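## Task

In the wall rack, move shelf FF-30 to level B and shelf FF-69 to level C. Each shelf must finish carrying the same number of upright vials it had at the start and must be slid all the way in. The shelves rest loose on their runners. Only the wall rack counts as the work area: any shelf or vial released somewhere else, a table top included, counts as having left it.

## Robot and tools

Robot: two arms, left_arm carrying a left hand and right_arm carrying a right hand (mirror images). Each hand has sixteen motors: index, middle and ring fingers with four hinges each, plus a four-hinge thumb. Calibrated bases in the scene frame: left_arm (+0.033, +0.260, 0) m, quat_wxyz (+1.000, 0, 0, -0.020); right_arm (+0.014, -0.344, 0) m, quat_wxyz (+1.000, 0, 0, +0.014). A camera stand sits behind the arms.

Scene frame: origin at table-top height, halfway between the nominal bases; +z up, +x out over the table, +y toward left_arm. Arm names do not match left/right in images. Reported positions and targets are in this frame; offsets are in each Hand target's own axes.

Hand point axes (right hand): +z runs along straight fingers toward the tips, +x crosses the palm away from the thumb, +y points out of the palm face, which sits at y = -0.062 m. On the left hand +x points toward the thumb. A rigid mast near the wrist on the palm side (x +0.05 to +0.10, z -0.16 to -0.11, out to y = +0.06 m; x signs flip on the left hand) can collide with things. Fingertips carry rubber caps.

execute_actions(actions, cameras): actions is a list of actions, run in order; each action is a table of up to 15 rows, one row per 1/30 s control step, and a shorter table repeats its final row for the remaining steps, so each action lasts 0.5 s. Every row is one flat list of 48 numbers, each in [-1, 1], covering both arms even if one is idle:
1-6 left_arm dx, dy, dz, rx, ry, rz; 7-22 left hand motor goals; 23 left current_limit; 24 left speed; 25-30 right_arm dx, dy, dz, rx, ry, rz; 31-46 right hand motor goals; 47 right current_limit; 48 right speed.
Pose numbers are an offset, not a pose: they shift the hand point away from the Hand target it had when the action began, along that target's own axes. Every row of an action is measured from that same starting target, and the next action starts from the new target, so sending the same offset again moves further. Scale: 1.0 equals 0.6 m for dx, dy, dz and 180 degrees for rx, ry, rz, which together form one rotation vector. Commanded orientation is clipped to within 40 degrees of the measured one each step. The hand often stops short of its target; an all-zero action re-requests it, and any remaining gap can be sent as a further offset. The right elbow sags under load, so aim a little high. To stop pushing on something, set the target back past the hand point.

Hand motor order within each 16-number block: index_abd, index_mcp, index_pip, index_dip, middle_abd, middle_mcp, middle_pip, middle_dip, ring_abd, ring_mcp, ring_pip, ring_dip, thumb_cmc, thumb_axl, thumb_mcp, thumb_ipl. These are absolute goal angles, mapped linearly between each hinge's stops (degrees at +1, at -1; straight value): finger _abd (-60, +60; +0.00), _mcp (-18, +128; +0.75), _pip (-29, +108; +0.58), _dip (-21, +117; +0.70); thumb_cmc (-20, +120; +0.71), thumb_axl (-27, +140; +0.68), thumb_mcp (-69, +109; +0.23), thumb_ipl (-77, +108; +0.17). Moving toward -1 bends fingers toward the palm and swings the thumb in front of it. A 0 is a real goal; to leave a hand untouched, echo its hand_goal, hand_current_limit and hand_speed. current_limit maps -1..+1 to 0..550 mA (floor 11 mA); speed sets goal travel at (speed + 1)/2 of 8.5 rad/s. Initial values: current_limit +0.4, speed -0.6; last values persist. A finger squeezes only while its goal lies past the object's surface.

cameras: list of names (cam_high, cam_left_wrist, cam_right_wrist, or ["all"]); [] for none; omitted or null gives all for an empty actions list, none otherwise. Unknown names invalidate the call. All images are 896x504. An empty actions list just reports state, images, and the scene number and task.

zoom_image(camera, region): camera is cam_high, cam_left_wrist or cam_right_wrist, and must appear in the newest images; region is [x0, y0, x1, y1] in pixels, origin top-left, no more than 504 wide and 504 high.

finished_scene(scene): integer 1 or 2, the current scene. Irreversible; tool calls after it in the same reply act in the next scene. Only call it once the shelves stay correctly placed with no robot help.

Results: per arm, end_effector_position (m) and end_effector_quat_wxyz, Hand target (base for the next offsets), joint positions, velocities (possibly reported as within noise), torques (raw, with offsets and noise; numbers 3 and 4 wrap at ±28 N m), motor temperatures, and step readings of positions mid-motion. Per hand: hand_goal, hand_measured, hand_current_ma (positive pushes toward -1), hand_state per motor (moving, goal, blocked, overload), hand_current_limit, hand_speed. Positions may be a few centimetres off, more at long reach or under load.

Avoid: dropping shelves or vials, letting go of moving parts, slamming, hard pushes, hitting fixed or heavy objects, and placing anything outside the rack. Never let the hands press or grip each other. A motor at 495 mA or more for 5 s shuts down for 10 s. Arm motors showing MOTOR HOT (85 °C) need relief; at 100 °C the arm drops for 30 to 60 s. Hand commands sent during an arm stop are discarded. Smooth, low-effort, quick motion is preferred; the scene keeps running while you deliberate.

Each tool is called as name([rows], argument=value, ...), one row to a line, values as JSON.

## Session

execute_actions(actions=[])

Scene clock: 0.00 s.
left_arm: end_effector_position=(+0.2400, +0.3487, +0.1948) hand_goal=(+0.000, +0.754, +0.576, +0.696, +0.000, +0.754, +0.576, +0.696, +0.000, +0.754, +0.576, +0.696, +0.714, +0.678, +0.226, +0.168) hand_measured=(+0.000, +0.754, +0.576, +0.696, +0.000, +0.754, +0.576, +0.696, +0.000, +0.754, +0.576, +0.696, +0.714, +0.678, +0.226, +0.168) hand_current_ma=(+0, +0, +0, +0, +0, +0, +0, +0, +0, +0, +0, +0, +0, +0, +0, +0) hand_state=(goal, goal, goal, goal, goal, goal, goal, goal, goal, goal, goal, goal, goal, goal, goal, goal) hand_current_limit=0.40 hand_speed=-0.60 end_effector_quat_wxyz=(+0.079, +0.647, +0.758, +0.027) | right_arm: end_effector_position=(+0.5383, -0.6645, +0.2851) hand_goal=(+0.000, +0.754, +0.576, +0.696, +0.000, +0.754, +0.576, +0.696, +0.000, +0.754, +0.576, +0.696, +0.714, +0.678, +0.226, +0.168) hand_measured=(+0.000, +0.754, +0.576, +0.696, +0.000, +0.754, +0.576, +0.696, +0.000, +0.754, +0.576, +0.696, +0.714, +0.678, +0.226, +0.168) hand_current_ma=(+0, +0, +0, +0, +0, +0, +0, +0, +0, +0, +0, +0, +0, +0, +0, +0) hand_state=(goal, goal, goal, goal, goal, goal, goal, goal, goal, goal, goal, goal, goal, goal, goal, goal) hand_current_limit=0.40 hand_speed=-0.60 end_effector_quat_wxyz=(+0.208, +0.714, +0.466, +0.479)
Joint positions: left_arm=[0.603 0.541 0.661 -1.591 0.135 0.4] | right_arm=[-0.734 1.425 1.002 -0.248 -0.752 0.085]
Joint velocities: within noise
Joint torques (N m): no reading
Motor temperatures (°C): left_arm=[25 30 32 27 25 23] | right_arm=[27 32 37 25 25 24]
Heat: left arm: hottest elbow 32 °C; right arm: hottest elbow 37 °C.
Hand target: left_arm +0.2456, +0.3522, +0.2112; +0.084, +0.647, +0.756, +0.043 | right_arm +0.5428, -0.6684, +0.2959; +0.217, +0.709, +0.467, +0.481
camera_calibration:
cam_left_wrist: T_world_to_cam=[[-0.518516, -0.853525, -0.0513529, 0.404862], [-0.695167, 0.385821, 0.606536, -0.134944], [-0.49788, 0.350197, -0.793396, 0.27558], [0, 0, 0, 1]] pos_world=[0.253325, 0.301117, 0.321283]
cam_right_wrist: T_world_to_cam=[[0.231839, -0.970786, 0.061848, -0.750883], [-0.93441, -0.239925, -0.263276, 0.368974], [0.270424, 0.00324642, -0.962736, 0.258052], [0, 0, 0, 1]] pos_world=[0.449074, -0.641259, 0.392019]

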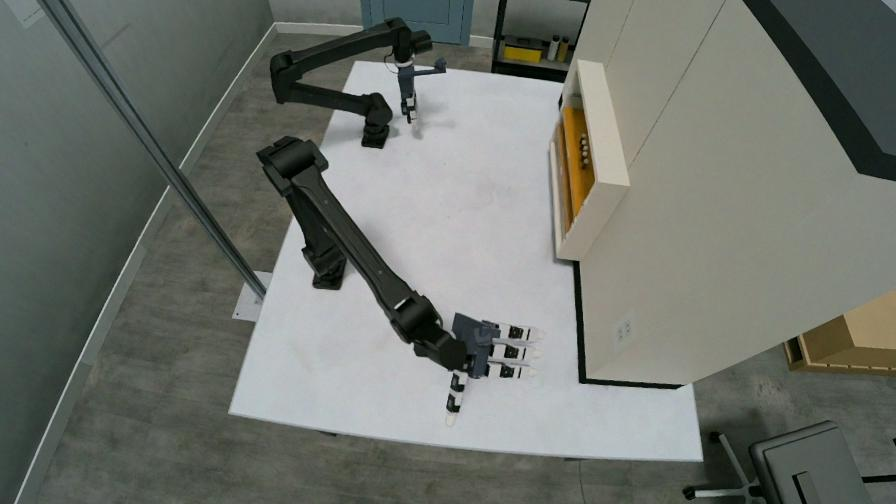

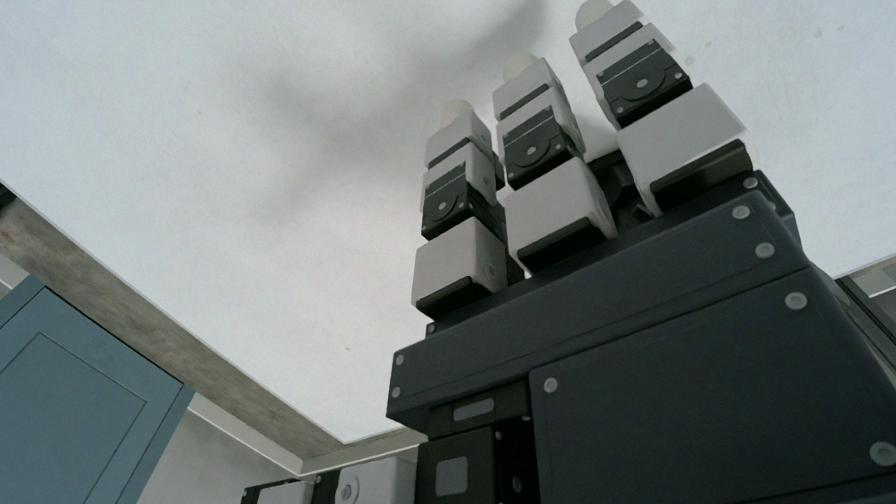

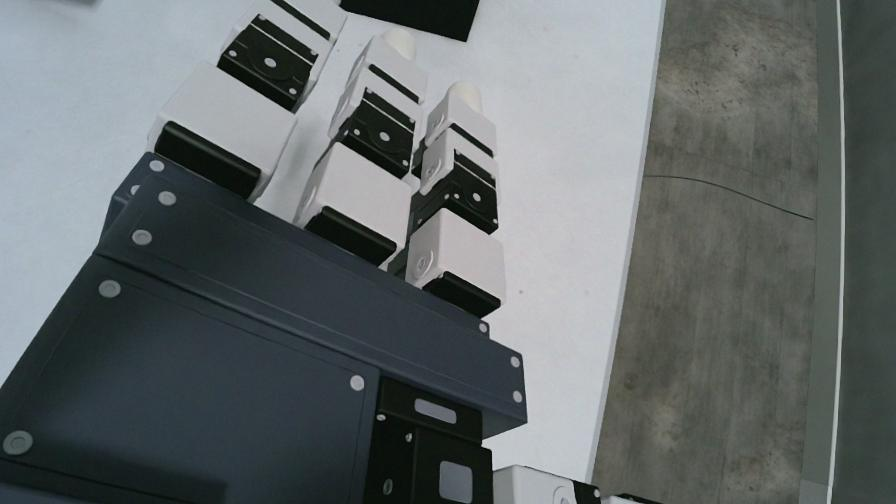

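zoom_image(camera="cam_high", region=[530, 50, 640, 270])

Scaled by 2.291.

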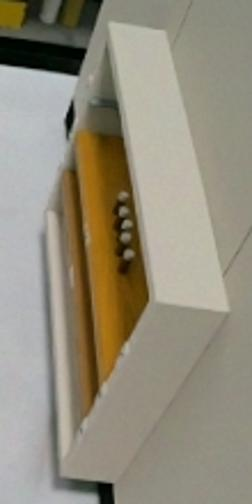

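execute_actions([
  [[-0.147,0.0431,0.0018,0,0,0,0,0.754,0.576,0.696,0,0.754,0.576,0.696,0,0.754,0.576,0.696,0.714,0.678,0.226,0.168,0.4,-0.6,0,0,0,-0.0289,-0.0162,-0.08,0,0.754,0.576,0.696,0,0.754,0.576,0.696,0,0.754,0.576,0.696,0.714,0.678,0.226,0.168,0.4,-0.6]],
  [[-0.147,0.0431,0.0018,0,0,0,0,0.754,0.576,0.696,0,0.754,0.576,0.696,0,0.754,0.576,0.696,0.714,0.678,0.226,0.168,0.4,-0.6,0,0,0,-0.0289,-0.0162,-0.08,0,0.754,0.576,0.696,0,0.754,0.576,0.696,0,0.754,0.576,0.696,0.714,0.678,0.226,0.168,0.4,-0.6]],
  [[-0.147,0.0431,0.0018,0,0,0,0,0.754,0.576,0.696,0,0.754,0.576,0.696,0,0.754,0.576,0.696,0.714,0.678,0.226,0.168,0.4,-0.6,0.153,-0.0104,-0.0374,0,0,0,0,0.754,0.576,0.696,0,0.754,0.576,0.696,0,0.754,0.576,0.696,0.714,0.678,0.226,0.168,0.4,-0.6]],
  [[-0.147,0.0431,0.0018,0,0,0,0,0.754,0.576,0.696,0,0.754,0.576,0.696,0,0.754,0.576,0.696,0.714,0.678,0.226,0.168,0.4,-0.6,0.153,-0.0104,-0.0374,0,0,0,0,0.754,0.576,0.696,0,0.754,0.576,0.696,0,0.754,0.576,0.696,0.714,0.678,0.226,0.168,0.4,-0.6]],
  [[0,0,0,-0.1023,-0.0697,0.0897,0,0.754,0.576,0.696,0,0.754,0.576,0.696,0,0.754,0.576,0.696,0.714,0.678,0.226,0.168,0.4,-0.6,0.153,-0.0104,-0.0374,0,0,0,0,0.754,0.576,0.696,0,0.754,0.576,0.696,0,0.754,0.576,0.696,0.714,0.678,0.226,0.168,0.4,-0.6]],
  [[0,0,0,-0.1023,-0.0697,0.0897,0,0.754,0.576,0.696,0,0.754,0.576,0.696,0,0.754,0.576,0.696,0.714,0.678,0.226,0.168,0.4,-0.6,0.153,-0.0104,-0.0374,0,0,0,0,0.754,0.576,0.696,0,0.754,0.576,0.696,0,0.754,0.576,0.696,0.714,0.678,0.226,0.168,0.4,-0.6]],
  [[0,0,0,-0.1023,-0.0697,0.0897,0,0.754,0.576,0.696,0,0.754,0.576,0.696,0,0.754,0.576,0.696,0.714,0.678,0.226,0.168,0.4,-0.6,0,0,0,0,0,0,0,0.754,0.576,0.696,0,0.754,0.576,0.696,0,0.754,0.576,0.696,0.714,0.678,0.226,0.168,0.4,-0.6]],
], cameras=["all"])

Scene clock: 57.80 s.
left_arm: end_effector_position=(+0.3979, +0.0220, +0.2373) hand_goal=(+0.000, +0.754, +0.576, +0.696, +0.000, +0.754, +0.576, +0.696, +0.000, +0.754, +0.576, +0.696, +0.714, +0.678, +0.226, +0.168) hand_measured=(+0.000, +0.762, +0.578, +0.696, +0.000, +0.762, +0.578, +0.696, +0.000, +0.762, +0.578, +0.696, +0.720, +0.678, +0.224, +0.168) hand_current_ma=(+0, +3, +0, +0, +0, +3, +0, +0, +0, +2, +0, +0, +2, +0, +0, +0) hand_state=(goal, goal, goal, goal, goal, goal, goal, goal, goal, goal, goal, goal, goal, goal, goal, goal) hand_current_limit=0.40 hand_speed=-0.60 end_effector_quat_wxyz=(+0.549, +0.761, +0.286, +0.192) | right_arm: end_effector_position=(+0.4474, -0.2947, +0.3054) hand_goal=(+0.000, +0.754, +0.576, +0.696, +0.000, +0.754, +0.576, +0.696, +0.000, +0.754, +0.576, +0.696, +0.714, +0.678, +0.226, +0.168) hand_measured=(+0.000, +0.762, +0.578, +0.696, +0.000, +0.762, +0.578, +0.696, +0.000, +0.762, +0.576, +0.696, +0.722, +0.678, +0.224, +0.166) hand_current_ma=(+0, +17, +3, +0, +0, +16, +2, +0, +0, +18, +1, +0, +19, -1, -4, -2) hand_state=(goal, goal, goal, goal, goal, goal, goal, goal, goal, goal, goal, goal, goal, goal, goal, goal) hand_current_limit=0.40 hand_speed=-0.60 end_effector_quat_wxyz=(+0.417, +0.563, +0.575, +0.423)
Joint positions: left_arm=[-0.406 1.05 0.325 0.365 0.406 0.125] | right_arm=[0.248 0.901 0.434 0.159 0.247 0.074]
Joint torques (N m): left_arm=[-0.56 -4.78 9.68 4.04 0.28 0.06] | right_arm=[-1.73 -2.43 10.73 1.91 0.35 -0.06]
Motor temperatures (°C): left_arm=[25 30 38 27 25 23] | right_arm=[27 33 43 25 26 24]
Heat: left arm: hottest elbow 38 °C; right arm: hottest elbow 43 °C.
Hand target: left_arm +0.3990, +0.0203, +0.2501; +0.560, +0.755, +0.273, +0.204 | right_arm +0.4494, -0.3013, +0.2998; +0.415, +0.572, +0.572, +0.416
Off the commanded pose: left_arm 0.013 m, 2 deg | right_arm 0.009 m, 1 deg.
Step readings (end_effector_position of left_arm | right_arm):
0: (+0.2400, +0.3487, +0.1948) | (+0.5383, -0.6645, +0.2851)
1: (+0.2426, +0.3431, +0.1951) | (+0.5385, -0.6662, +0.2881)
2: (+0.2495, +0.3249, +0.1961) | (+0.5388, -0.6685, +0.2939)
4: (+0.2614, +0.2807, +0.1977) | (+0.5407, -0.6677, +0.3014)
8: (+0.2679, +0.2500, +0.1959) | (+0.5438, -0.6668, +0.3075)
15: (+0.2683, +0.2666, +0.1893) | (+0.5446, -0.6654, +0.3088)
16: (+0.2698, +0.2627, +0.1899) | (+0.5443, -0.6652, +0.3102)
17: (+0.2747, +0.2465, +0.1919) | (+0.5442, -0.6640, +0.3147)
19: (+0.2880, +0.2047, +0.2006) | (+0.5450, -0.6625, +0.3154)
23: (+0.3101, +0.1746, +0.2096) | (+0.5470, -0.6642, +0.3036)
30: (+0.3128, +0.1851, +0.2064) | (+0.5471, -0.6633, +0.3002)
31: (+0.3142, +0.1822, +0.2062) | (+0.5433, -0.6603, +0.2945)
32: (+0.3172, +0.1707, +0.2103) | (+0.5365, -0.6548, +0.2940)
34: (+0.3288, +0.1332, +0.2180) | (+0.5209, -0.6231, +0.2867)
38: (+0.3507, +0.0991, +0.2178) | (+0.5175, -0.5722, +0.2922)
45: (+0.3520, +0.1041, +0.2160) | (+0.5193, -0.5694, +0.2961)
46: (+0.3533, +0.1010, +0.2162) | (+0.5164, -0.5689, +0.2927)
47: (+0.3574, +0.0914, +0.2202) | (+0.5109, -0.5644, +0.2907)
49: (+0.3711, +0.0577, +0.2294) | (+0.4994, -0.5311, +0.2889)
53: (+0.3908, +0.0202, +0.2295) | (+0.4956, -0.4762, +0.3011)
60: (+0.3910, +0.0216, +0.2269) | (+0.4960, -0.4769, +0.3010)
61: (+0.3977, +0.0238, +0.2266) | (+0.4932, -0.4787, +0.2981)
62: (+0.4046, +0.0219, +0.2297) | (+0.4884, -0.4748, +0.2973)
64: (+0.3964, +0.0300, +0.2248) | (+0.4788, -0.4396, +0.2970)
68: (+0.3819, +0.0353, +0.2319) | (+0.4724, -0.3823, +0.3068)
75: (+0.3898, +0.0264, +0.2413) | (+0.4722, -0.3851, +0.3054)
76: (+0.3928, +0.0228, +0.2404) | (+0.4696, -0.3889, +0.3043)
77: (+0.3956, +0.0180, +0.2437) | (+0.4642, -0.3855, +0.3047)
79: (+0.3899, +0.0222, +0.2357) | (+0.4562, -0.3480, +0.3048)
83: (+0.3866, +0.0337, +0.2210) | (+0.4476, -0.2877, +0.3071)
90: (+0.3907, +0.0263, +0.2335) | (+0.4474, -0.2941, +0.3055)
91: (+0.3882, +0.0180, +0.2372) | (+0.4474, -0.2942, +0.3055)
92: (+0.3844, +0.0112, +0.2440) | (+0.4474, -0.2943, +0.3055)
94: (+0.3814, +0.0165, +0.2477) | (+0.4474, -0.2945, +0.3054)
98: (+0.3965, +0.0300, +0.2354) | (+0.4474, -0.2946, +0.3054)
105: (+0.3988, +0.0229, +0.2354) | (+0.4474, -0.2947, +0.3054)
camera_calibration:
cam_left_wrist: T_world_to_cam=[[-0.710859, -0.35509, -0.607116, 0.407546], [-0.231256, 0.933206, -0.275042, 0.0875854], [0.664229, -0.0551169, -0.745495, 0.0374777], [0, 0, 0, 1]] pos_world=[0.285069, 0.0650461, 0.299457]
cam_right_wrist: T_world_to_cam=[[0.226138, -0.778731, 0.585184, -0.472732], [-0.847498, -0.453449, -0.27592, 0.280212], [0.480218, -0.433546, -0.762515, 0.0171652], [0, 0, 0, 1]] pos_world=[0.336138, -0.233627, 0.36704]

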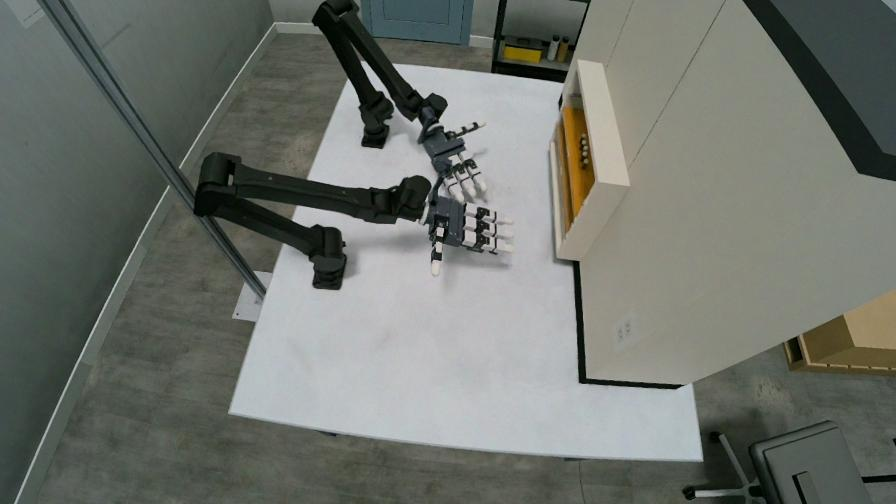

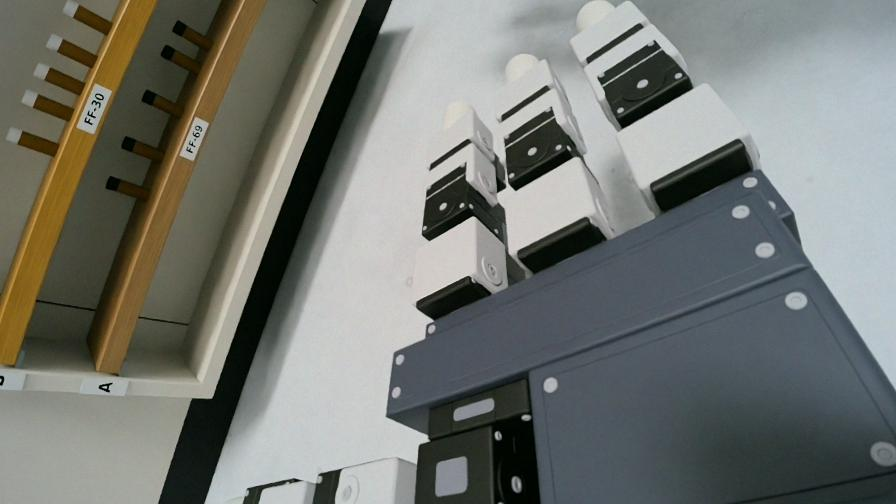

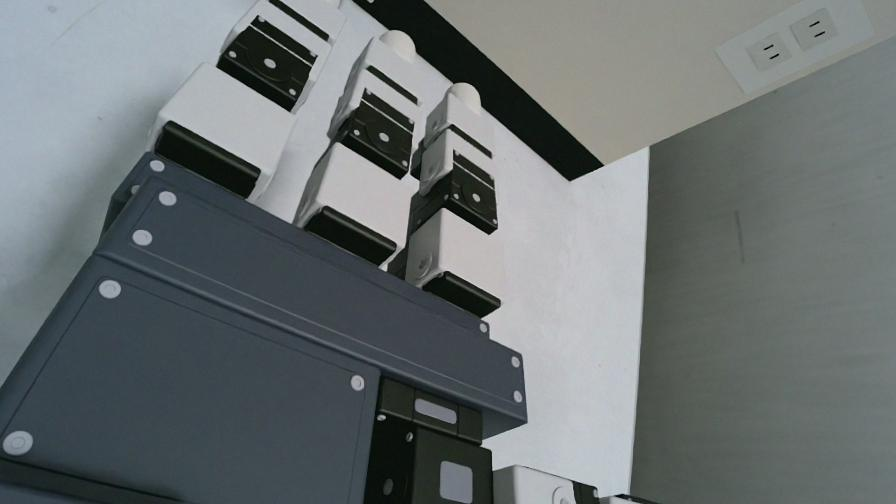

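execute_actions([
  [[0,0,0,0,0.133,-0.0405,0,0.479,0.577,0.696,0,0.479,0.577,0.696,0,-0.753,-0.445,0.406,-0.571,0.677,0,-0.805,0.5,-0.6,0,0,0,0,0,0,0,0.479,0.577,0.696,0,0.479,0.577,0.696,0,-0.753,-0.445,0.406,-0.571,0.677,0,-0.805,0.5,-0.6]],
  [[0.04,0,0,0,0.133,-0.0405,0,0.479,0.577,0.696,0,0.479,0.577,0.696,0,-0.753,-0.445,0.406,-0.571,0.677,0,-0.805,0.5,-0.6,0,0,0,0,0,0,0,0.479,0.577,0.696,0,0.479,0.577,0.696,0,-0.753,-0.445,0.406,-0.571,0.677,0,-0.805,0.5,-0.6]],
  [[0.1192,0.0083,0.0846,0,0,0,0,0.479,0.577,0.696,0,0.479,0.577,0.696,0,-0.753,-0.445,0.406,-0.571,0.677,0,-0.805,0.5,-0.6,0.1217,-0.0545,0.0616,0,0,0,0,0.479,0.577,0.696,0,0.479,0.577,0.696,0,-0.753,-0.445,0.406,-0.571,0.677,0,-0.805,0.5,-0.6]],
  [[0.1192,0.0083,0.0846,0,0,0,0,0.479,0.577,0.696,0,0.479,0.577,0.696,0,-0.753,-0.445,0.406,-0.571,0.677,0,-0.805,0.5,-0.6,0.1217,-0.0545,0.0616,0,0,0,0,0.479,0.577,0.696,0,0.479,0.577,0.696,0,-0.753,-0.445,0.406,-0.571,0.677,0,-0.805,0.5,-0.6]],
], cameras=["all"])

Scene clock: 115.63 s.
left_arm: end_effector_position=(+0.5028, +0.1919, +0.2147) hand_goal=(+0.000, +0.480, +0.578, +0.696, +0.000, +0.480, +0.578, +0.696, +0.000, -0.752, -0.444, +0.406, -0.570, +0.678, +0.000, -0.804) hand_measured=(+0.000, +0.492, +0.580, +0.696, +0.000, +0.494, +0.580, +0.696, +0.006, -0.724, -0.444, +0.408, -0.570, +0.678, -0.002, -0.802) hand_current_ma=(+0, +5, +0, +0, +0, +7, +0, +0, +1, +23, +0, +0, +0, +0, +0, +0) hand_state=(goal, goal, goal, goal, goal, goal, goal, goal, goal, blocked, goal, goal, goal, goal, goal, goal) hand_current_limit=0.50 hand_speed=-0.60 end_effector_quat_wxyz=(+0.406, +0.574, +0.578, +0.414) | right_arm: end_effector_position=(+0.4889, -0.1550, +0.1963) hand_goal=(+0.000, +0.480, +0.578, +0.696, +0.000, +0.480, +0.578, +0.696, +0.000, -0.752, -0.444, +0.406, -0.570, +0.678, +0.000, -0.804) hand_measured=(+0.000, +0.490, +0.580, +0.696, +0.000, +0.490, +0.580, +0.696, +0.006, -0.724, -0.442, +0.408, -0.570, +0.678, -0.002, -0.802) hand_current_ma=(+1, +22, +2, +0, +1, +21, +2, +0, +9, +82, +1, +3, +0, +1, -5, +2) hand_state=(goal, goal, goal, goal, goal, goal, goal, goal, goal, blocked, goal, goal, goal, goal, goal, goal) hand_current_limit=0.50 hand_speed=-0.60 end_effector_quat_wxyz=(+0.411, +0.568, +0.593, +0.397)
Joint positions: left_arm=[-0.282 1.292 0.404 0.535 -0.315 -0.107] | right_arm=[0.607 1.48 0.548 0.503 0.585 0.21]
Joint torques (N m): left_arm=[-1.08 -6.77 9.73 4 -0.07 0] | right_arm=[-1.44 -9.29 10.43 2.67 0.59 0]
Heat: left arm: hottest elbow 38 °C; right arm: hottest elbow 43 °C.
Hand target: left_arm +0.5094, +0.1849, +0.2306; +0.422, +0.568, +0.567, +0.422 | right_arm +0.4995, -0.1553, +0.2149; +0.416, +0.572, +0.572, +0.416
Off the commanded pose: left_arm 0.018 m, 3 deg | right_arm 0.021 m, 3 deg.
Step readings (end_effector_position of left_arm | right_arm):
0: (+0.3979, +0.0220, +0.2373) | (+0.4474, -0.2947, +0.3054)
1: (+0.4083, +0.0342, +0.2353) | (+0.4474, -0.2947, +0.3054)
2: (+0.4157, +0.0503, +0.2352) | (+0.4474, -0.2947, +0.3053)
4: (+0.4076, +0.0502, +0.2376) | (+0.4474, -0.2948, +0.3049)
8: (+0.3856, +0.0180, +0.2340) | (+0.4474, -0.2948, +0.3049)
15: (+0.3880, +0.0221, +0.2292) | (+0.4474, -0.2948, +0.3049)
16: (+0.3913, +0.0397, +0.2328) | (+0.4474, -0.2948, +0.3049)
17: (+0.3909, +0.0609, +0.2390) | (+0.4474, -0.2948, +0.3049)
19: (+0.3920, +0.0683, +0.2390) | (+0.4474, -0.2948, +0.3049)
23: (+0.4014, +0.0468, +0.2284) | (+0.4474, -0.2948, +0.3049)
30: (+0.4026, +0.0495, +0.2266) | (+0.4474, -0.2948, +0.3049)
31: (+0.4080, +0.0463, +0.2228) | (+0.4481, -0.2971, +0.3033)
32: (+0.4175, +0.0494, +0.2200) | (+0.4484, -0.2945, +0.3016)
34: (+0.4388, +0.0854, +0.2238) | (+0.4565, -0.2627, +0.2835)
38: (+0.4586, +0.1301, +0.2315) | (+0.4657, -0.2197, +0.2271)
45: (+0.4577, +0.1204, +0.2334) | (+0.4656, -0.2239, +0.2355)
46: (+0.4627, +0.1157, +0.2308) | (+0.4657, -0.2250, +0.2353)
47: (+0.4711, +0.1180, +0.2291) | (+0.4669, -0.2221, +0.2368)
49: (+0.4877, +0.1566, +0.2292) | (+0.4779, -0.1926, +0.2220)
53: (+0.5015, +0.2052, +0.2196) | (+0.4891, -0.1524, +0.1864)
60: (+0.5027, +0.1926, +0.2144) | (+0.4890, -0.1547, +0.1946)
camera_calibration:
cam_left_wrist: T_world_to_cam=[[-0.18385, -0.757115, -0.626878, 0.345087], [-0.867668, 0.424685, -0.258446, 0.361115], [0.461899, 0.496407, -0.735003, -0.0460991], [0, 0, 0, 1]] pos_world=[0.398066, 0.130795, 0.275773]
cam_right_wrist: T_world_to_cam=[[0.258092, -0.759367, 0.597286, -0.32448], [-0.862009, -0.460171, -0.212563, 0.34226], [0.436267, -0.460005, -0.773347, -0.00573663], [0, 0, 0, 1]] pos_world=[0.38128, -0.0915404, 0.262123]

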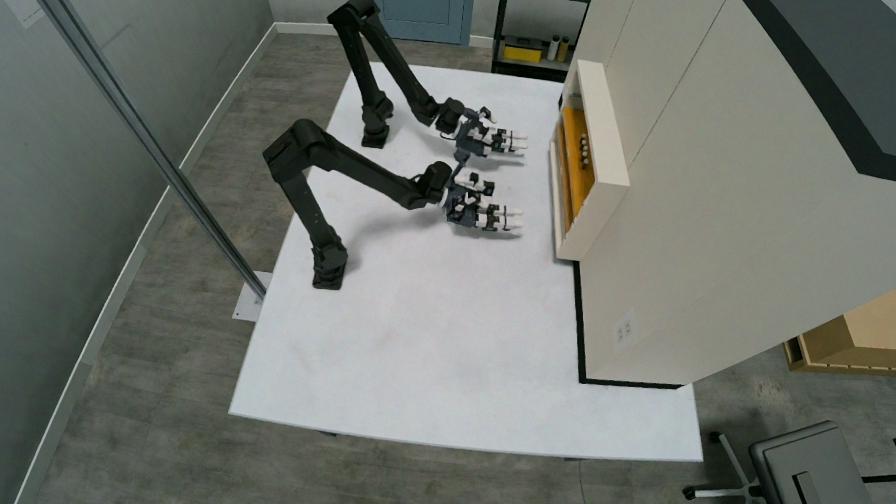

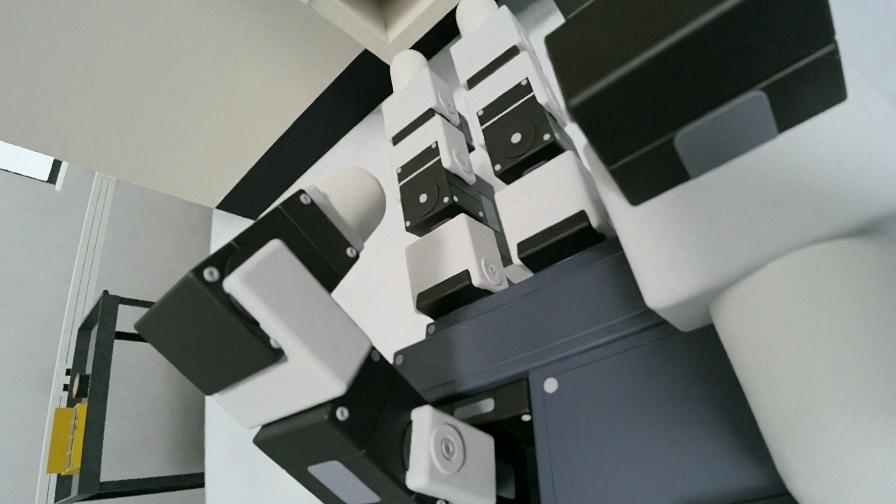

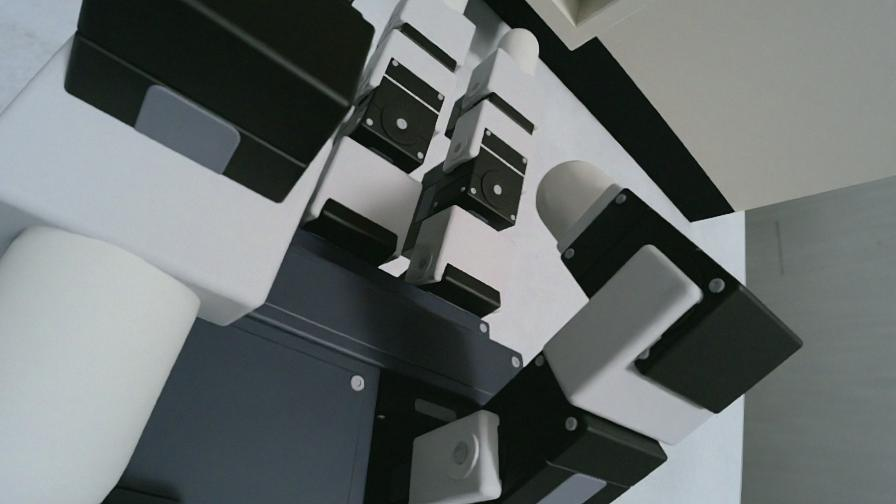

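execute_actions([
  [[-0.0055,0.0221,0.0368,0,0,0,0,0.479,0.577,0.696,0,0.479,0.577,0.696,0,-0.753,-0.445,0.406,-0.571,0.677,0,-0.805,0.5,-0.6,0,0.025,0.0357,0,0,0,0,0.479,0.577,0.696,0,0.479,0.577,0.696,0,-0.753,-0.445,0.406,-0.571,0.677,0,-0.805,0.5,-0.6]],
  [[-0.0055,0.0221,0.0368,0,0,0,0,0.479,0.577,0.696,0,0.479,0.577,0.696,0,-0.753,-0.445,0.406,-0.571,0.677,0,-0.805,0.5,-0.6,0,0.025,0.0357,0,0,0,0,0.479,0.577,0.696,0,0.479,0.577,0.696,0,-0.753,-0.445,0.406,-0.571,0.677,0,-0.805,0.5,-0.6]],
  [[-0.0055,0.0221,0.0368,0,0,0,0,0.479,0.577,0.696,0,0.479,0.577,0.696,0,-0.753,-0.445,0.406,-0.571,0.677,0,-0.805,0.5,-0.6,0,0.025,0.0357,0,0,0,0,0.479,0.577,0.696,0,0.479,0.577,0.696,0,-0.753,-0.445,0.406,-0.571,0.677,0,-0.805,0.5,-0.6]],
], cameras=["all"])

zoom_image(camera="cam_left_wrist", region=[220, 0, 500, 200])

zoom_image(camera="cam_right_wrist", region=[440, 0, 720, 200])

Scene clock: 151.43 s.
left_arm: end_effector_position=(+0.5694, +0.1750, +0.2332) hand_goal=(+0.000, +0.480, +0.578, +0.696, +0.000, +0.480, +0.578, +0.696, +0.000, -0.752, -0.444, +0.406, -0.570, +0.678, +0.000, -0.804) hand_measured=(+0.000, +0.492, +0.580, +0.696, +0.000, +0.494, +0.580, +0.696, +0.006, -0.724, -0.444, +0.408, -0.570, +0.678, -0.002, -0.804) hand_current_ma=(+0, +5, +0, +0, +0, +7, +0, +0, +1, +23, +0, +0, +0, +0, +0, +0) hand_state=(goal, goal, goal, goal, goal, goal, goal, goal, goal, blocked, goal, goal, goal, goal, goal, goal) hand_current_limit=0.50 hand_speed=-0.60 end_effector_quat_wxyz=(+0.415, +0.575, +0.572, +0.413) | right_arm: end_effector_position=(+0.5604, -0.1572, +0.2286) hand_goal=(+0.000, +0.480, +0.578, +0.696, +0.000, +0.480, +0.578, +0.696, +0.000, -0.752, -0.444, +0.406, -0.570, +0.678, +0.000, -0.804) hand_measured=(+0.000, +0.490, +0.580, +0.696, +0.000, +0.490, +0.580, +0.696, +0.006, -0.724, -0.442, +0.408, -0.570, +0.678, -0.002, -0.802) hand_current_ma=(+1, +22, +2, +0, +1, +21, +2, +0, +9, +82, +1, +3, +0, +1, -5, +2) hand_state=(goal, goal, goal, goal, goal, goal, goal, goal, goal, blocked, goal, goal, goal, goal, goal, goal) hand_current_limit=0.50 hand_speed=-0.60 end_effector_quat_wxyz=(+0.411, +0.573, +0.577, +0.413)
Joint positions: left_arm=[-0.26 1.428 0.591 0.504 -0.28 -0.094] | right_arm=[0.504 1.55 0.729 0.447 0.496 0.183]
Joint torques (N m): left_arm=[0.09 -8.88 12.05 2.61 0.05 0.01] | right_arm=[-1.49 -10.05 12.19 1.76 0.23 -0.16]
Heat: left arm: hottest elbow 38 °C; right arm: hottest elbow 44 °C.
Hand target: left_arm +0.5843, +0.1750, +0.2495; +0.422, +0.568, +0.567, +0.422 | right_arm +0.5745, -0.1553, +0.2378; +0.416, +0.572, +0.572, +0.416
Off the commanded pose: left_arm 0.022 m, 2 deg | right_arm 0.017 m, 1 deg.
Step readings (end_effector_position of left_arm | right_arm):
0: (+0.5028, +0.1919, +0.2147) | (+0.4889, -0.1550, +0.1963)
1: (+0.5036, +0.1909, +0.2145) | (+0.4909, -0.1545, +0.1973)
2: (+0.5057, +0.1896, +0.2146) | (+0.4937, -0.1543, +0.1978)
4: (+0.5120, +0.1867, +0.2147) | (+0.5011, -0.1559, +0.2040)
8: (+0.5189, +0.1840, +0.2166) | (+0.5108, -0.1586, +0.2155)
15: (+0.5190, +0.1839, +0.2168) | (+0.5120, -0.1585, +0.2154)
16: (+0.5206, +0.1833, +0.2173) | (+0.5141, -0.1574, +0.2147)
17: (+0.5238, +0.1828, +0.2176) | (+0.5178, -0.1565, +0.2141)
19: (+0.5332, +0.1806, +0.2209) | (+0.5262, -0.1558, +0.2153)
23: (+0.5443, +0.1783, +0.2277) | (+0.5351, -0.1575, +0.2205)
30: (+0.5449, +0.1783, +0.2285) | (+0.5357, -0.1580, +0.2208)
31: (+0.5463, +0.1776, +0.2281) | (+0.5380, -0.1569, +0.2206)
32: (+0.5498, +0.1771, +0.2280) | (+0.5416, -0.1564, +0.2202)
34: (+0.5591, +0.1761, +0.2294) | (+0.5502, -0.1551, +0.2221)
38: (+0.5690, +0.1750, +0.2331) | (+0.5597, -0.1563, +0.2284)
45: (+0.5694, +0.1750, +0.2332) | (+0.5604, -0.1573, +0.2286)
camera_calibration:
cam_left_wrist: T_world_to_cam=[[-0.186683, -0.757152, -0.625996, 0.357538], [-0.856627, 0.437416, -0.273601, 0.425897], [0.480978, 0.485169, -0.730254, -0.0648547], [0, 0, 0, 1]] pos_world=[0.462775, 0.115882, 0.292983]
cam_right_wrist: T_world_to_cam=[[0.233098, -0.782821, 0.576937, -0.348901], [-0.860907, -0.442013, -0.25192, 0.420951], [0.452222, -0.437967, -0.776969, -0.0176799], [0, 0, 0, 1]] pos_world=[0.451723, -0.0948048, 0.293603]

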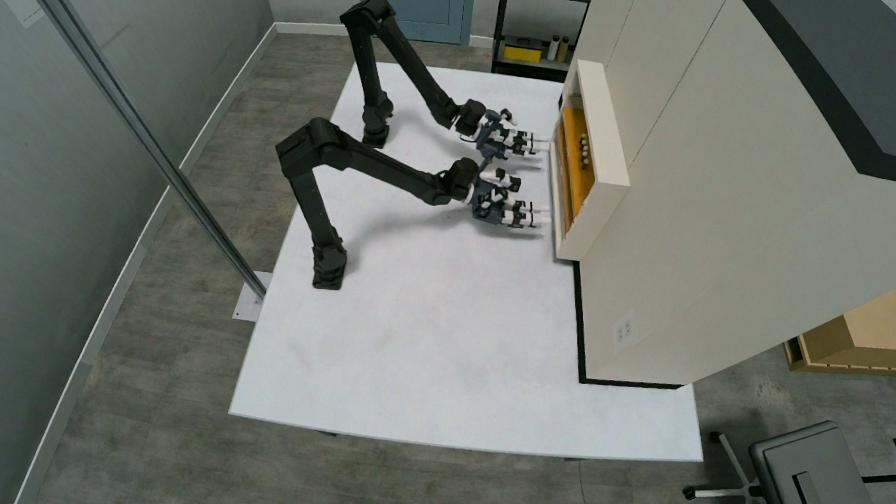

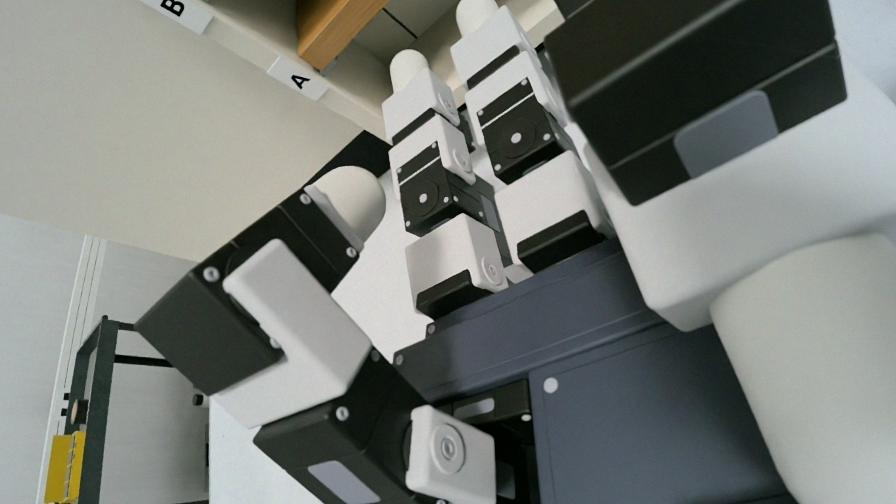

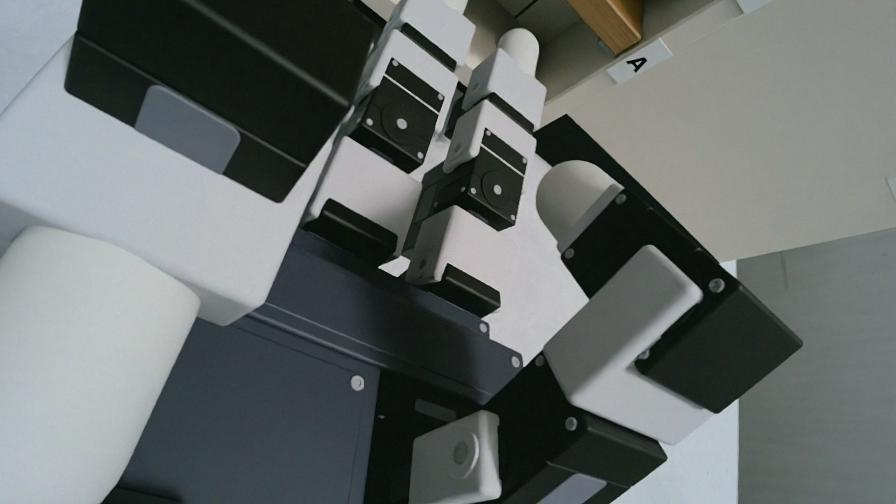

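Scaled by 1.800.

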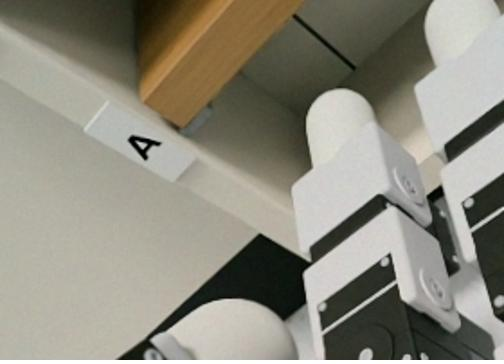

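Scaled by 1.800.

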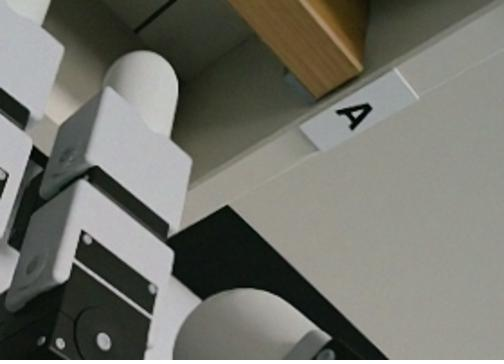

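execute_actions([
  [[0,0.0063,0.0353,0,0,0,0,0.479,0.577,0.696,0,0.479,0.577,0.696,0,-0.753,-0.445,0.406,-0.571,0.677,0,-0.805,0.5,-0.6,0,0.0059,0.0396,0,0,0,0,0.479,0.577,0.696,0,0.479,0.577,0.696,0,-0.753,-0.445,0.406,-0.571,0.677,0,-0.805,0.5,-0.6]],
  [[0,0.0103,0.0341,0,0,0,0,0.479,0.577,0.696,0,0.479,0.577,0.696,0,-0.753,-0.445,0.406,-0.571,0.677,0,-0.805,0.5,-0.6,0,0.0122,0.0376,0,0,0,0,0.479,0.577,0.696,0,0.479,0.577,0.696,0,-0.753,-0.445,0.406,-0.571,0.677,0,-0.805,0.5,-0.6]],
], cameras=["cam_left_wrist","cam_right_wrist"])

zoom_image(camera="cam_left_wrist", region=[220, 0, 500, 200])

zoom_image(camera="cam_right_wrist", region=[440, 0, 720, 200])

Scene clock: 183.50 s.
left_arm: end_effector_position=(+0.6113, +0.1742, +0.2299) hand_goal=(+0.000, +0.480, +0.578, +0.696, +0.000, +0.480, +0.578, +0.696, +0.000, -0.752, -0.444, +0.406, -0.570, +0.678, +0.000, -0.804) hand_measured=(+0.000, +0.492, +0.580, +0.696, +0.000, +0.494, +0.580, +0.696, +0.006, -0.724, -0.444, +0.408, -0.570, +0.678, -0.002, -0.804) hand_current_ma=(+0, +5, +0, +0, +0, +7, +0, +0, +1, +23, +0, +0, +0, +0, +0, +0) hand_state=(goal, goal, goal, goal, goal, goal, goal, goal, goal, blocked, goal, goal, goal, goal, goal, goal) hand_current_limit=0.50 hand_speed=-0.60 end_effector_quat_wxyz=(+0.414, +0.575, +0.572, +0.413) | right_arm: end_effector_position=(+0.6071, -0.1556, +0.2244) hand_goal=(+0.000, +0.480, +0.578, +0.696, +0.000, +0.480, +0.578, +0.696, +0.000, -0.752, -0.444, +0.406, -0.570, +0.678, +0.000, -0.804) hand_measured=(+0.000, +0.490, +0.580, +0.696, +0.000, +0.490, +0.580, +0.696, +0.006, -0.724, -0.442, +0.408, -0.570, +0.678, -0.002, -0.802) hand_current_ma=(+1, +22, +2, +0, +1, +21, +2, +0, +9, +82, +1, +3, +0, +1, -5, +2) hand_state=(goal, goal, goal, goal, goal, goal, goal, goal, goal, blocked, goal, goal, goal, goal, goal, goal) hand_current_limit=0.50 hand_speed=-0.60 end_effector_quat_wxyz=(+0.410, +0.573, +0.577, +0.413)
Joint positions: left_arm=[-0.231 1.532 0.697 0.502 -0.252 -0.085] | right_arm=[0.454 1.65 0.842 0.441 0.448 0.164]
Joint torques (N m): left_arm=[-0.03 -10.05 12.23 2.7 0.04 -0.01] | right_arm=[-1.61 -11.69 12.36 1.8 0.22 -0.16]
Motor temperatures (°C): left_arm=[25 31 42 27 25 23] | right_arm=[27 32 48 25 26 24]
Heat: left arm: hottest elbow 42 °C; right arm: hottest elbow 48 °C.
Hand target: left_arm +0.6269, +0.1748, +0.2470; +0.422, +0.568, +0.567, +0.422 | right_arm +0.6219, -0.1552, +0.2338; +0.415, +0.572, +0.572, +0.416
Off the commanded pose: left_arm 0.023 m, 2 deg | right_arm 0.018 m, 1 deg.
Step readings (end_effector_position of left_arm | right_arm):
0: (+0.5694, +0.1750, +0.2332) | (+0.5604, -0.1572, +0.2286)
1: (+0.5706, +0.1746, +0.2326) | (+0.5624, -0.1562, +0.2276)
2: (+0.5737, +0.1748, +0.2322) | (+0.5663, -0.1562, +0.2274)
4: (+0.5822, +0.1744, +0.2303) | (+0.5752, -0.1539, +0.2245)
8: (+0.5901, +0.1746, +0.2265) | (+0.5830, -0.1545, +0.2200)
15: (+0.5902, +0.1752, +0.2263) | (+0.5836, -0.1562, +0.2198)
16: (+0.5915, +0.1748, +0.2263) | (+0.5857, -0.1554, +0.2199)
17: (+0.5944, +0.1751, +0.2263) | (+0.5893, -0.1553, +0.2206)
19: (+0.6025, +0.1742, +0.2273) | (+0.5981, -0.1534, +0.2222)
23: (+0.6112, +0.1741, +0.2297) | (+0.6065, -0.1536, +0.2248)
30: (+0.6113, +0.1743, +0.2299) | (+0.6071, -0.1556, +0.2244)
camera_calibration:
cam_left_wrist: T_world_to_cam=[[-0.188235, -0.757178, -0.625499, 0.363493], [-0.857121, 0.437589, -0.271771, 0.461162], [0.47949, 0.484971, -0.731363, -0.0858858], [0, 0, 0, 1]] pos_world=[0.504875, 0.115082, 0.289881]
cam_right_wrist: T_world_to_cam=[[0.234899, -0.782749, 0.576304, -0.357042], [-0.860856, -0.442855, -0.250613, 0.460417], [0.451386, -0.437245, -0.77786, -0.0405524], [0, 0, 0, 1]] pos_world=[0.498526, -0.0933078, 0.289607]
Images, in order (width x height): cam_left_wrist 896x504, cam_right_wrist 896x504.

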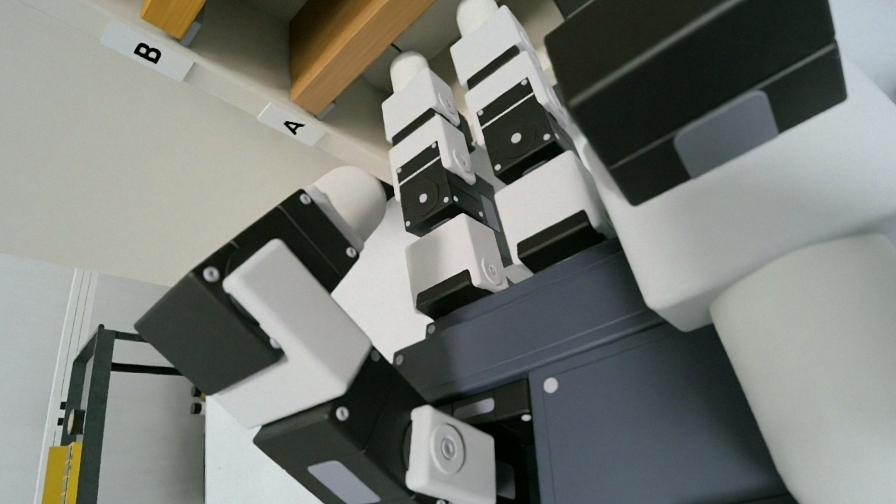

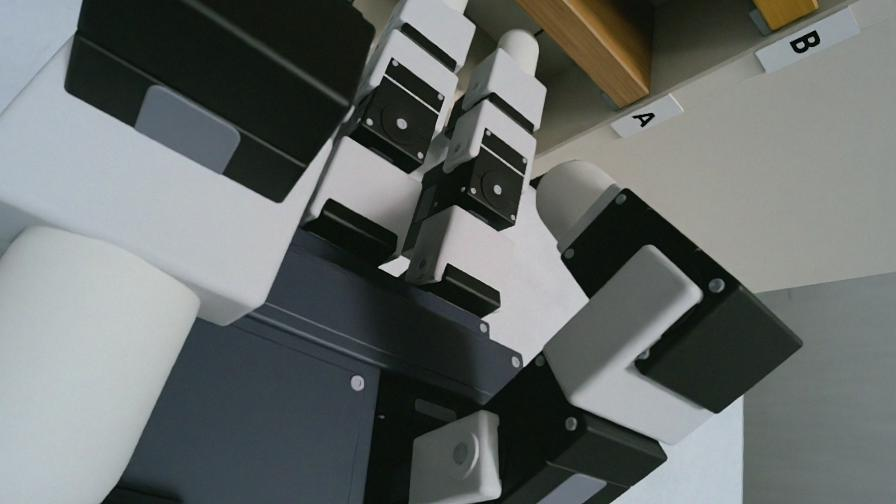

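Scaled by 1.800.

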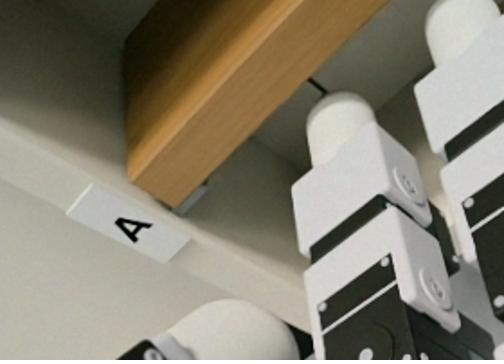

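Scaled by 1.800.

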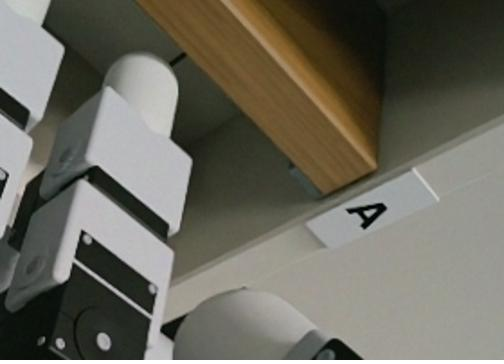

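execute_actions([
  [[0,0.0085,0.0345,0,0,0,0,0.479,0.577,0.696,0,0.479,0.577,0.696,0,-0.753,-0.445,0.406,-0.571,0.677,0,-0.805,0.5,-0.6,0,0.0104,0.0378,0,0,0,0,0.479,0.577,0.696,0,0.479,0.577,0.696,0,-0.753,-0.445,0.406,-0.571,0.677,0,-0.805,0.5,-0.6]],
  [[0,0.0085,0.0345,0,0,0,0,0.479,0.577,0.696,0,0.479,0.577,0.696,0,-0.753,-0.445,0.406,-0.571,0.677,0,-0.805,0.7,-0.6,0,0.0104,0.0378,0,0,0,0,0.479,0.577,0.696,0,0.479,0.577,0.696,0,-0.753,-0.445,0.406,-0.571,0.677,0,-0.805,0.7,-0.6]],
], cameras=["cam_left_wrist","cam_right_wrist"])

zoom_image(camera="cam_left_wrist", region=[220, 0, 500, 200])

zoom_image(camera="cam_right_wrist", region=[440, 0, 720, 200])

Scene clock: 200.17 s.
left_arm: end_effector_position=(+0.6539, +0.1733, +0.2269) hand_goal=(+0.000, +0.480, +0.578, +0.696, +0.000, +0.480, +0.578, +0.696, +0.000, -0.752, -0.444, +0.406, -0.570, +0.678, +0.000, -0.804) hand_measured=(+0.000, +0.492, +0.580, +0.696, +0.000, +0.494, +0.580, +0.696, +0.006, -0.724, -0.444, +0.408, -0.570, +0.678, -0.002, -0.804) hand_current_ma=(+0, +5, +0, +0, +0, +7, +0, +0, +1, +23, +0, +0, +0, +0, +0, +0) hand_state=(goal, goal, goal, goal, goal, goal, goal, goal, goal, blocked, goal, goal, goal, goal, goal, goal) hand_current_limit=0.70 hand_speed=-0.60 end_effector_quat_wxyz=(+0.414, +0.576, +0.572, +0.412) | right_arm: end_effector_position=(+0.6535, -0.1542, +0.2217) hand_goal=(+0.000, +0.480, +0.578, +0.696, +0.000, +0.480, +0.578, +0.696, +0.000, -0.752, -0.444, +0.406, -0.570, +0.678, +0.000, -0.804) hand_measured=(+0.000, +0.490, +0.580, +0.696, +0.000, +0.490, +0.580, +0.696, +0.006, -0.724, -0.442, +0.408, -0.570, +0.678, -0.002, -0.802) hand_current_ma=(+1, +22, +2, +0, +1, +21, +2, +0, +9, +82, +1, +3, +0, +1, -5, +2) hand_state=(goal, goal, goal, goal, goal, goal, goal, goal, goal, blocked, goal, goal, goal, goal, goal, goal) hand_current_limit=0.70 hand_speed=-0.60 end_effector_quat_wxyz=(+0.410, +0.573, +0.578, +0.412)
Joint positions: left_arm=[-0.208 1.629 0.811 0.486 -0.229 -0.077] | right_arm=[0.413 1.742 0.964 0.417 0.408 0.148]
Joint torques (N m): left_arm=[-0.03 -12.22 12.4 2.58 0.05 0.02] | right_arm=[-1.38 -13.51 12.75 1.8 0.21 -0.17]
Heat: left arm: hottest elbow 43 °C; right arm: hottest elbow 48 °C.
Hand target: left_arm +0.6696, +0.1747, +0.2447; +0.422, +0.568, +0.567, +0.422 | right_arm +0.6689, -0.1552, +0.2316; +0.415, +0.572, +0.572, +0.416
Off the commanded pose: left_arm 0.024 m, 2 deg | right_arm 0.018 m, 1 deg.
Step readings (end_effector_position of left_arm | right_arm):
0: (+0.6113, +0.1742, +0.2299) | (+0.6071, -0.1556, +0.2244)
1: (+0.6127, +0.1740, +0.2296) | (+0.6092, -0.1548, +0.2239)
2: (+0.6158, +0.1745, +0.2295) | (+0.6129, -0.1551, +0.2242)
4: (+0.6243, +0.1734, +0.2293) | (+0.6218, -0.1527, +0.2237)
8: (+0.6327, +0.1736, +0.2282) | (+0.6297, -0.1527, +0.2225)
15: (+0.6327, +0.1738, +0.2276) | (+0.6303, -0.1548, +0.2221)
16: (+0.6341, +0.1735, +0.2275) | (+0.6323, -0.1543, +0.2217)
17: (+0.6371, +0.1741, +0.2276) | (+0.6359, -0.1544, +0.2218)
19: (+0.6455, +0.1729, +0.2278) | (+0.6449, -0.1520, +0.2221)
23: (+0.6539, +0.1733, +0.2275) | (+0.6528, -0.1520, +0.2221)
30: (+0.6539, +0.1733, +0.2269) | (+0.6535, -0.1542, +0.2217)
camera_calibration:
cam_left_wrist: T_world_to_cam=[[-0.189548, -0.757365, -0.624876, 0.369701], [-0.857533, 0.437667, -0.270341, 0.497142], [0.478234, 0.484609, -0.732425, -0.106818], [0, 0, 0, 1]] pos_world=[0.547476, 0.114182, 0.287179]
cam_right_wrist: T_world_to_cam=[[0.236659, -0.782569, 0.575828, -0.366293], [-0.860857, -0.443672, -0.249161, 0.499821], [0.450465, -0.436739, -0.778679, -0.0620888], [0, 0, 0, 1]] pos_world=[0.54493, -0.09201, 0.287111]
Images, in order (width x height): cam_left_wrist 896x504, cam_right_wrist 896x504.

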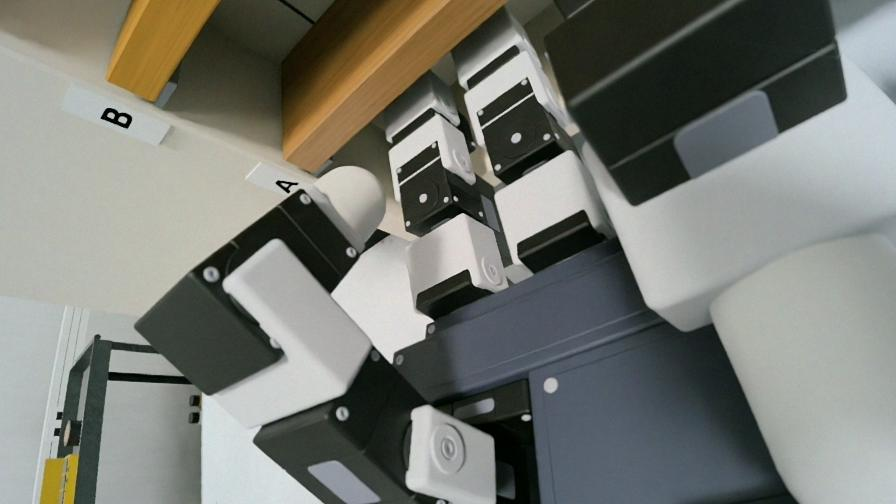

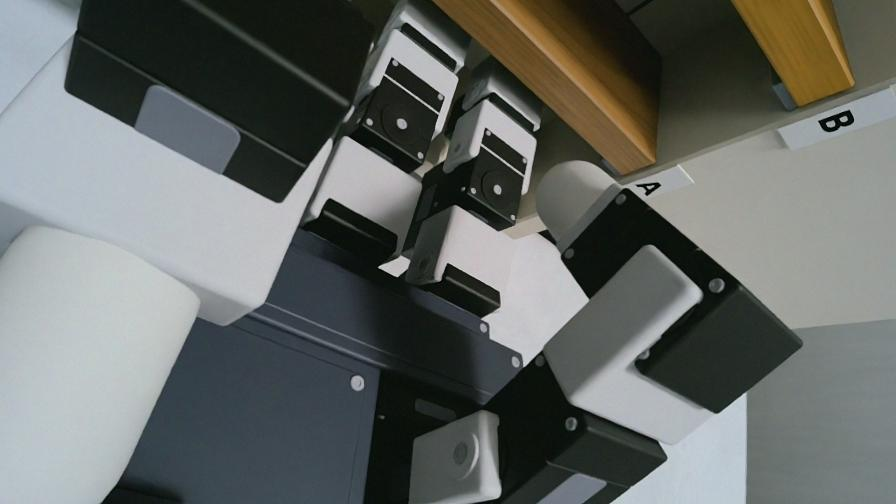

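Scaled by 1.800.

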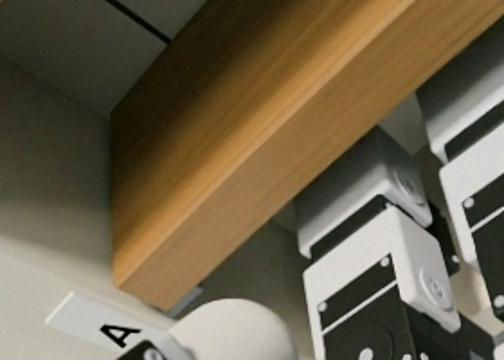

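Scaled by 1.800.

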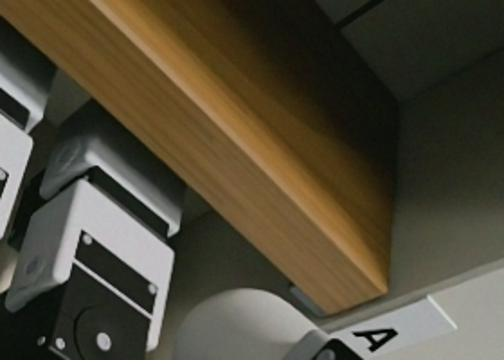

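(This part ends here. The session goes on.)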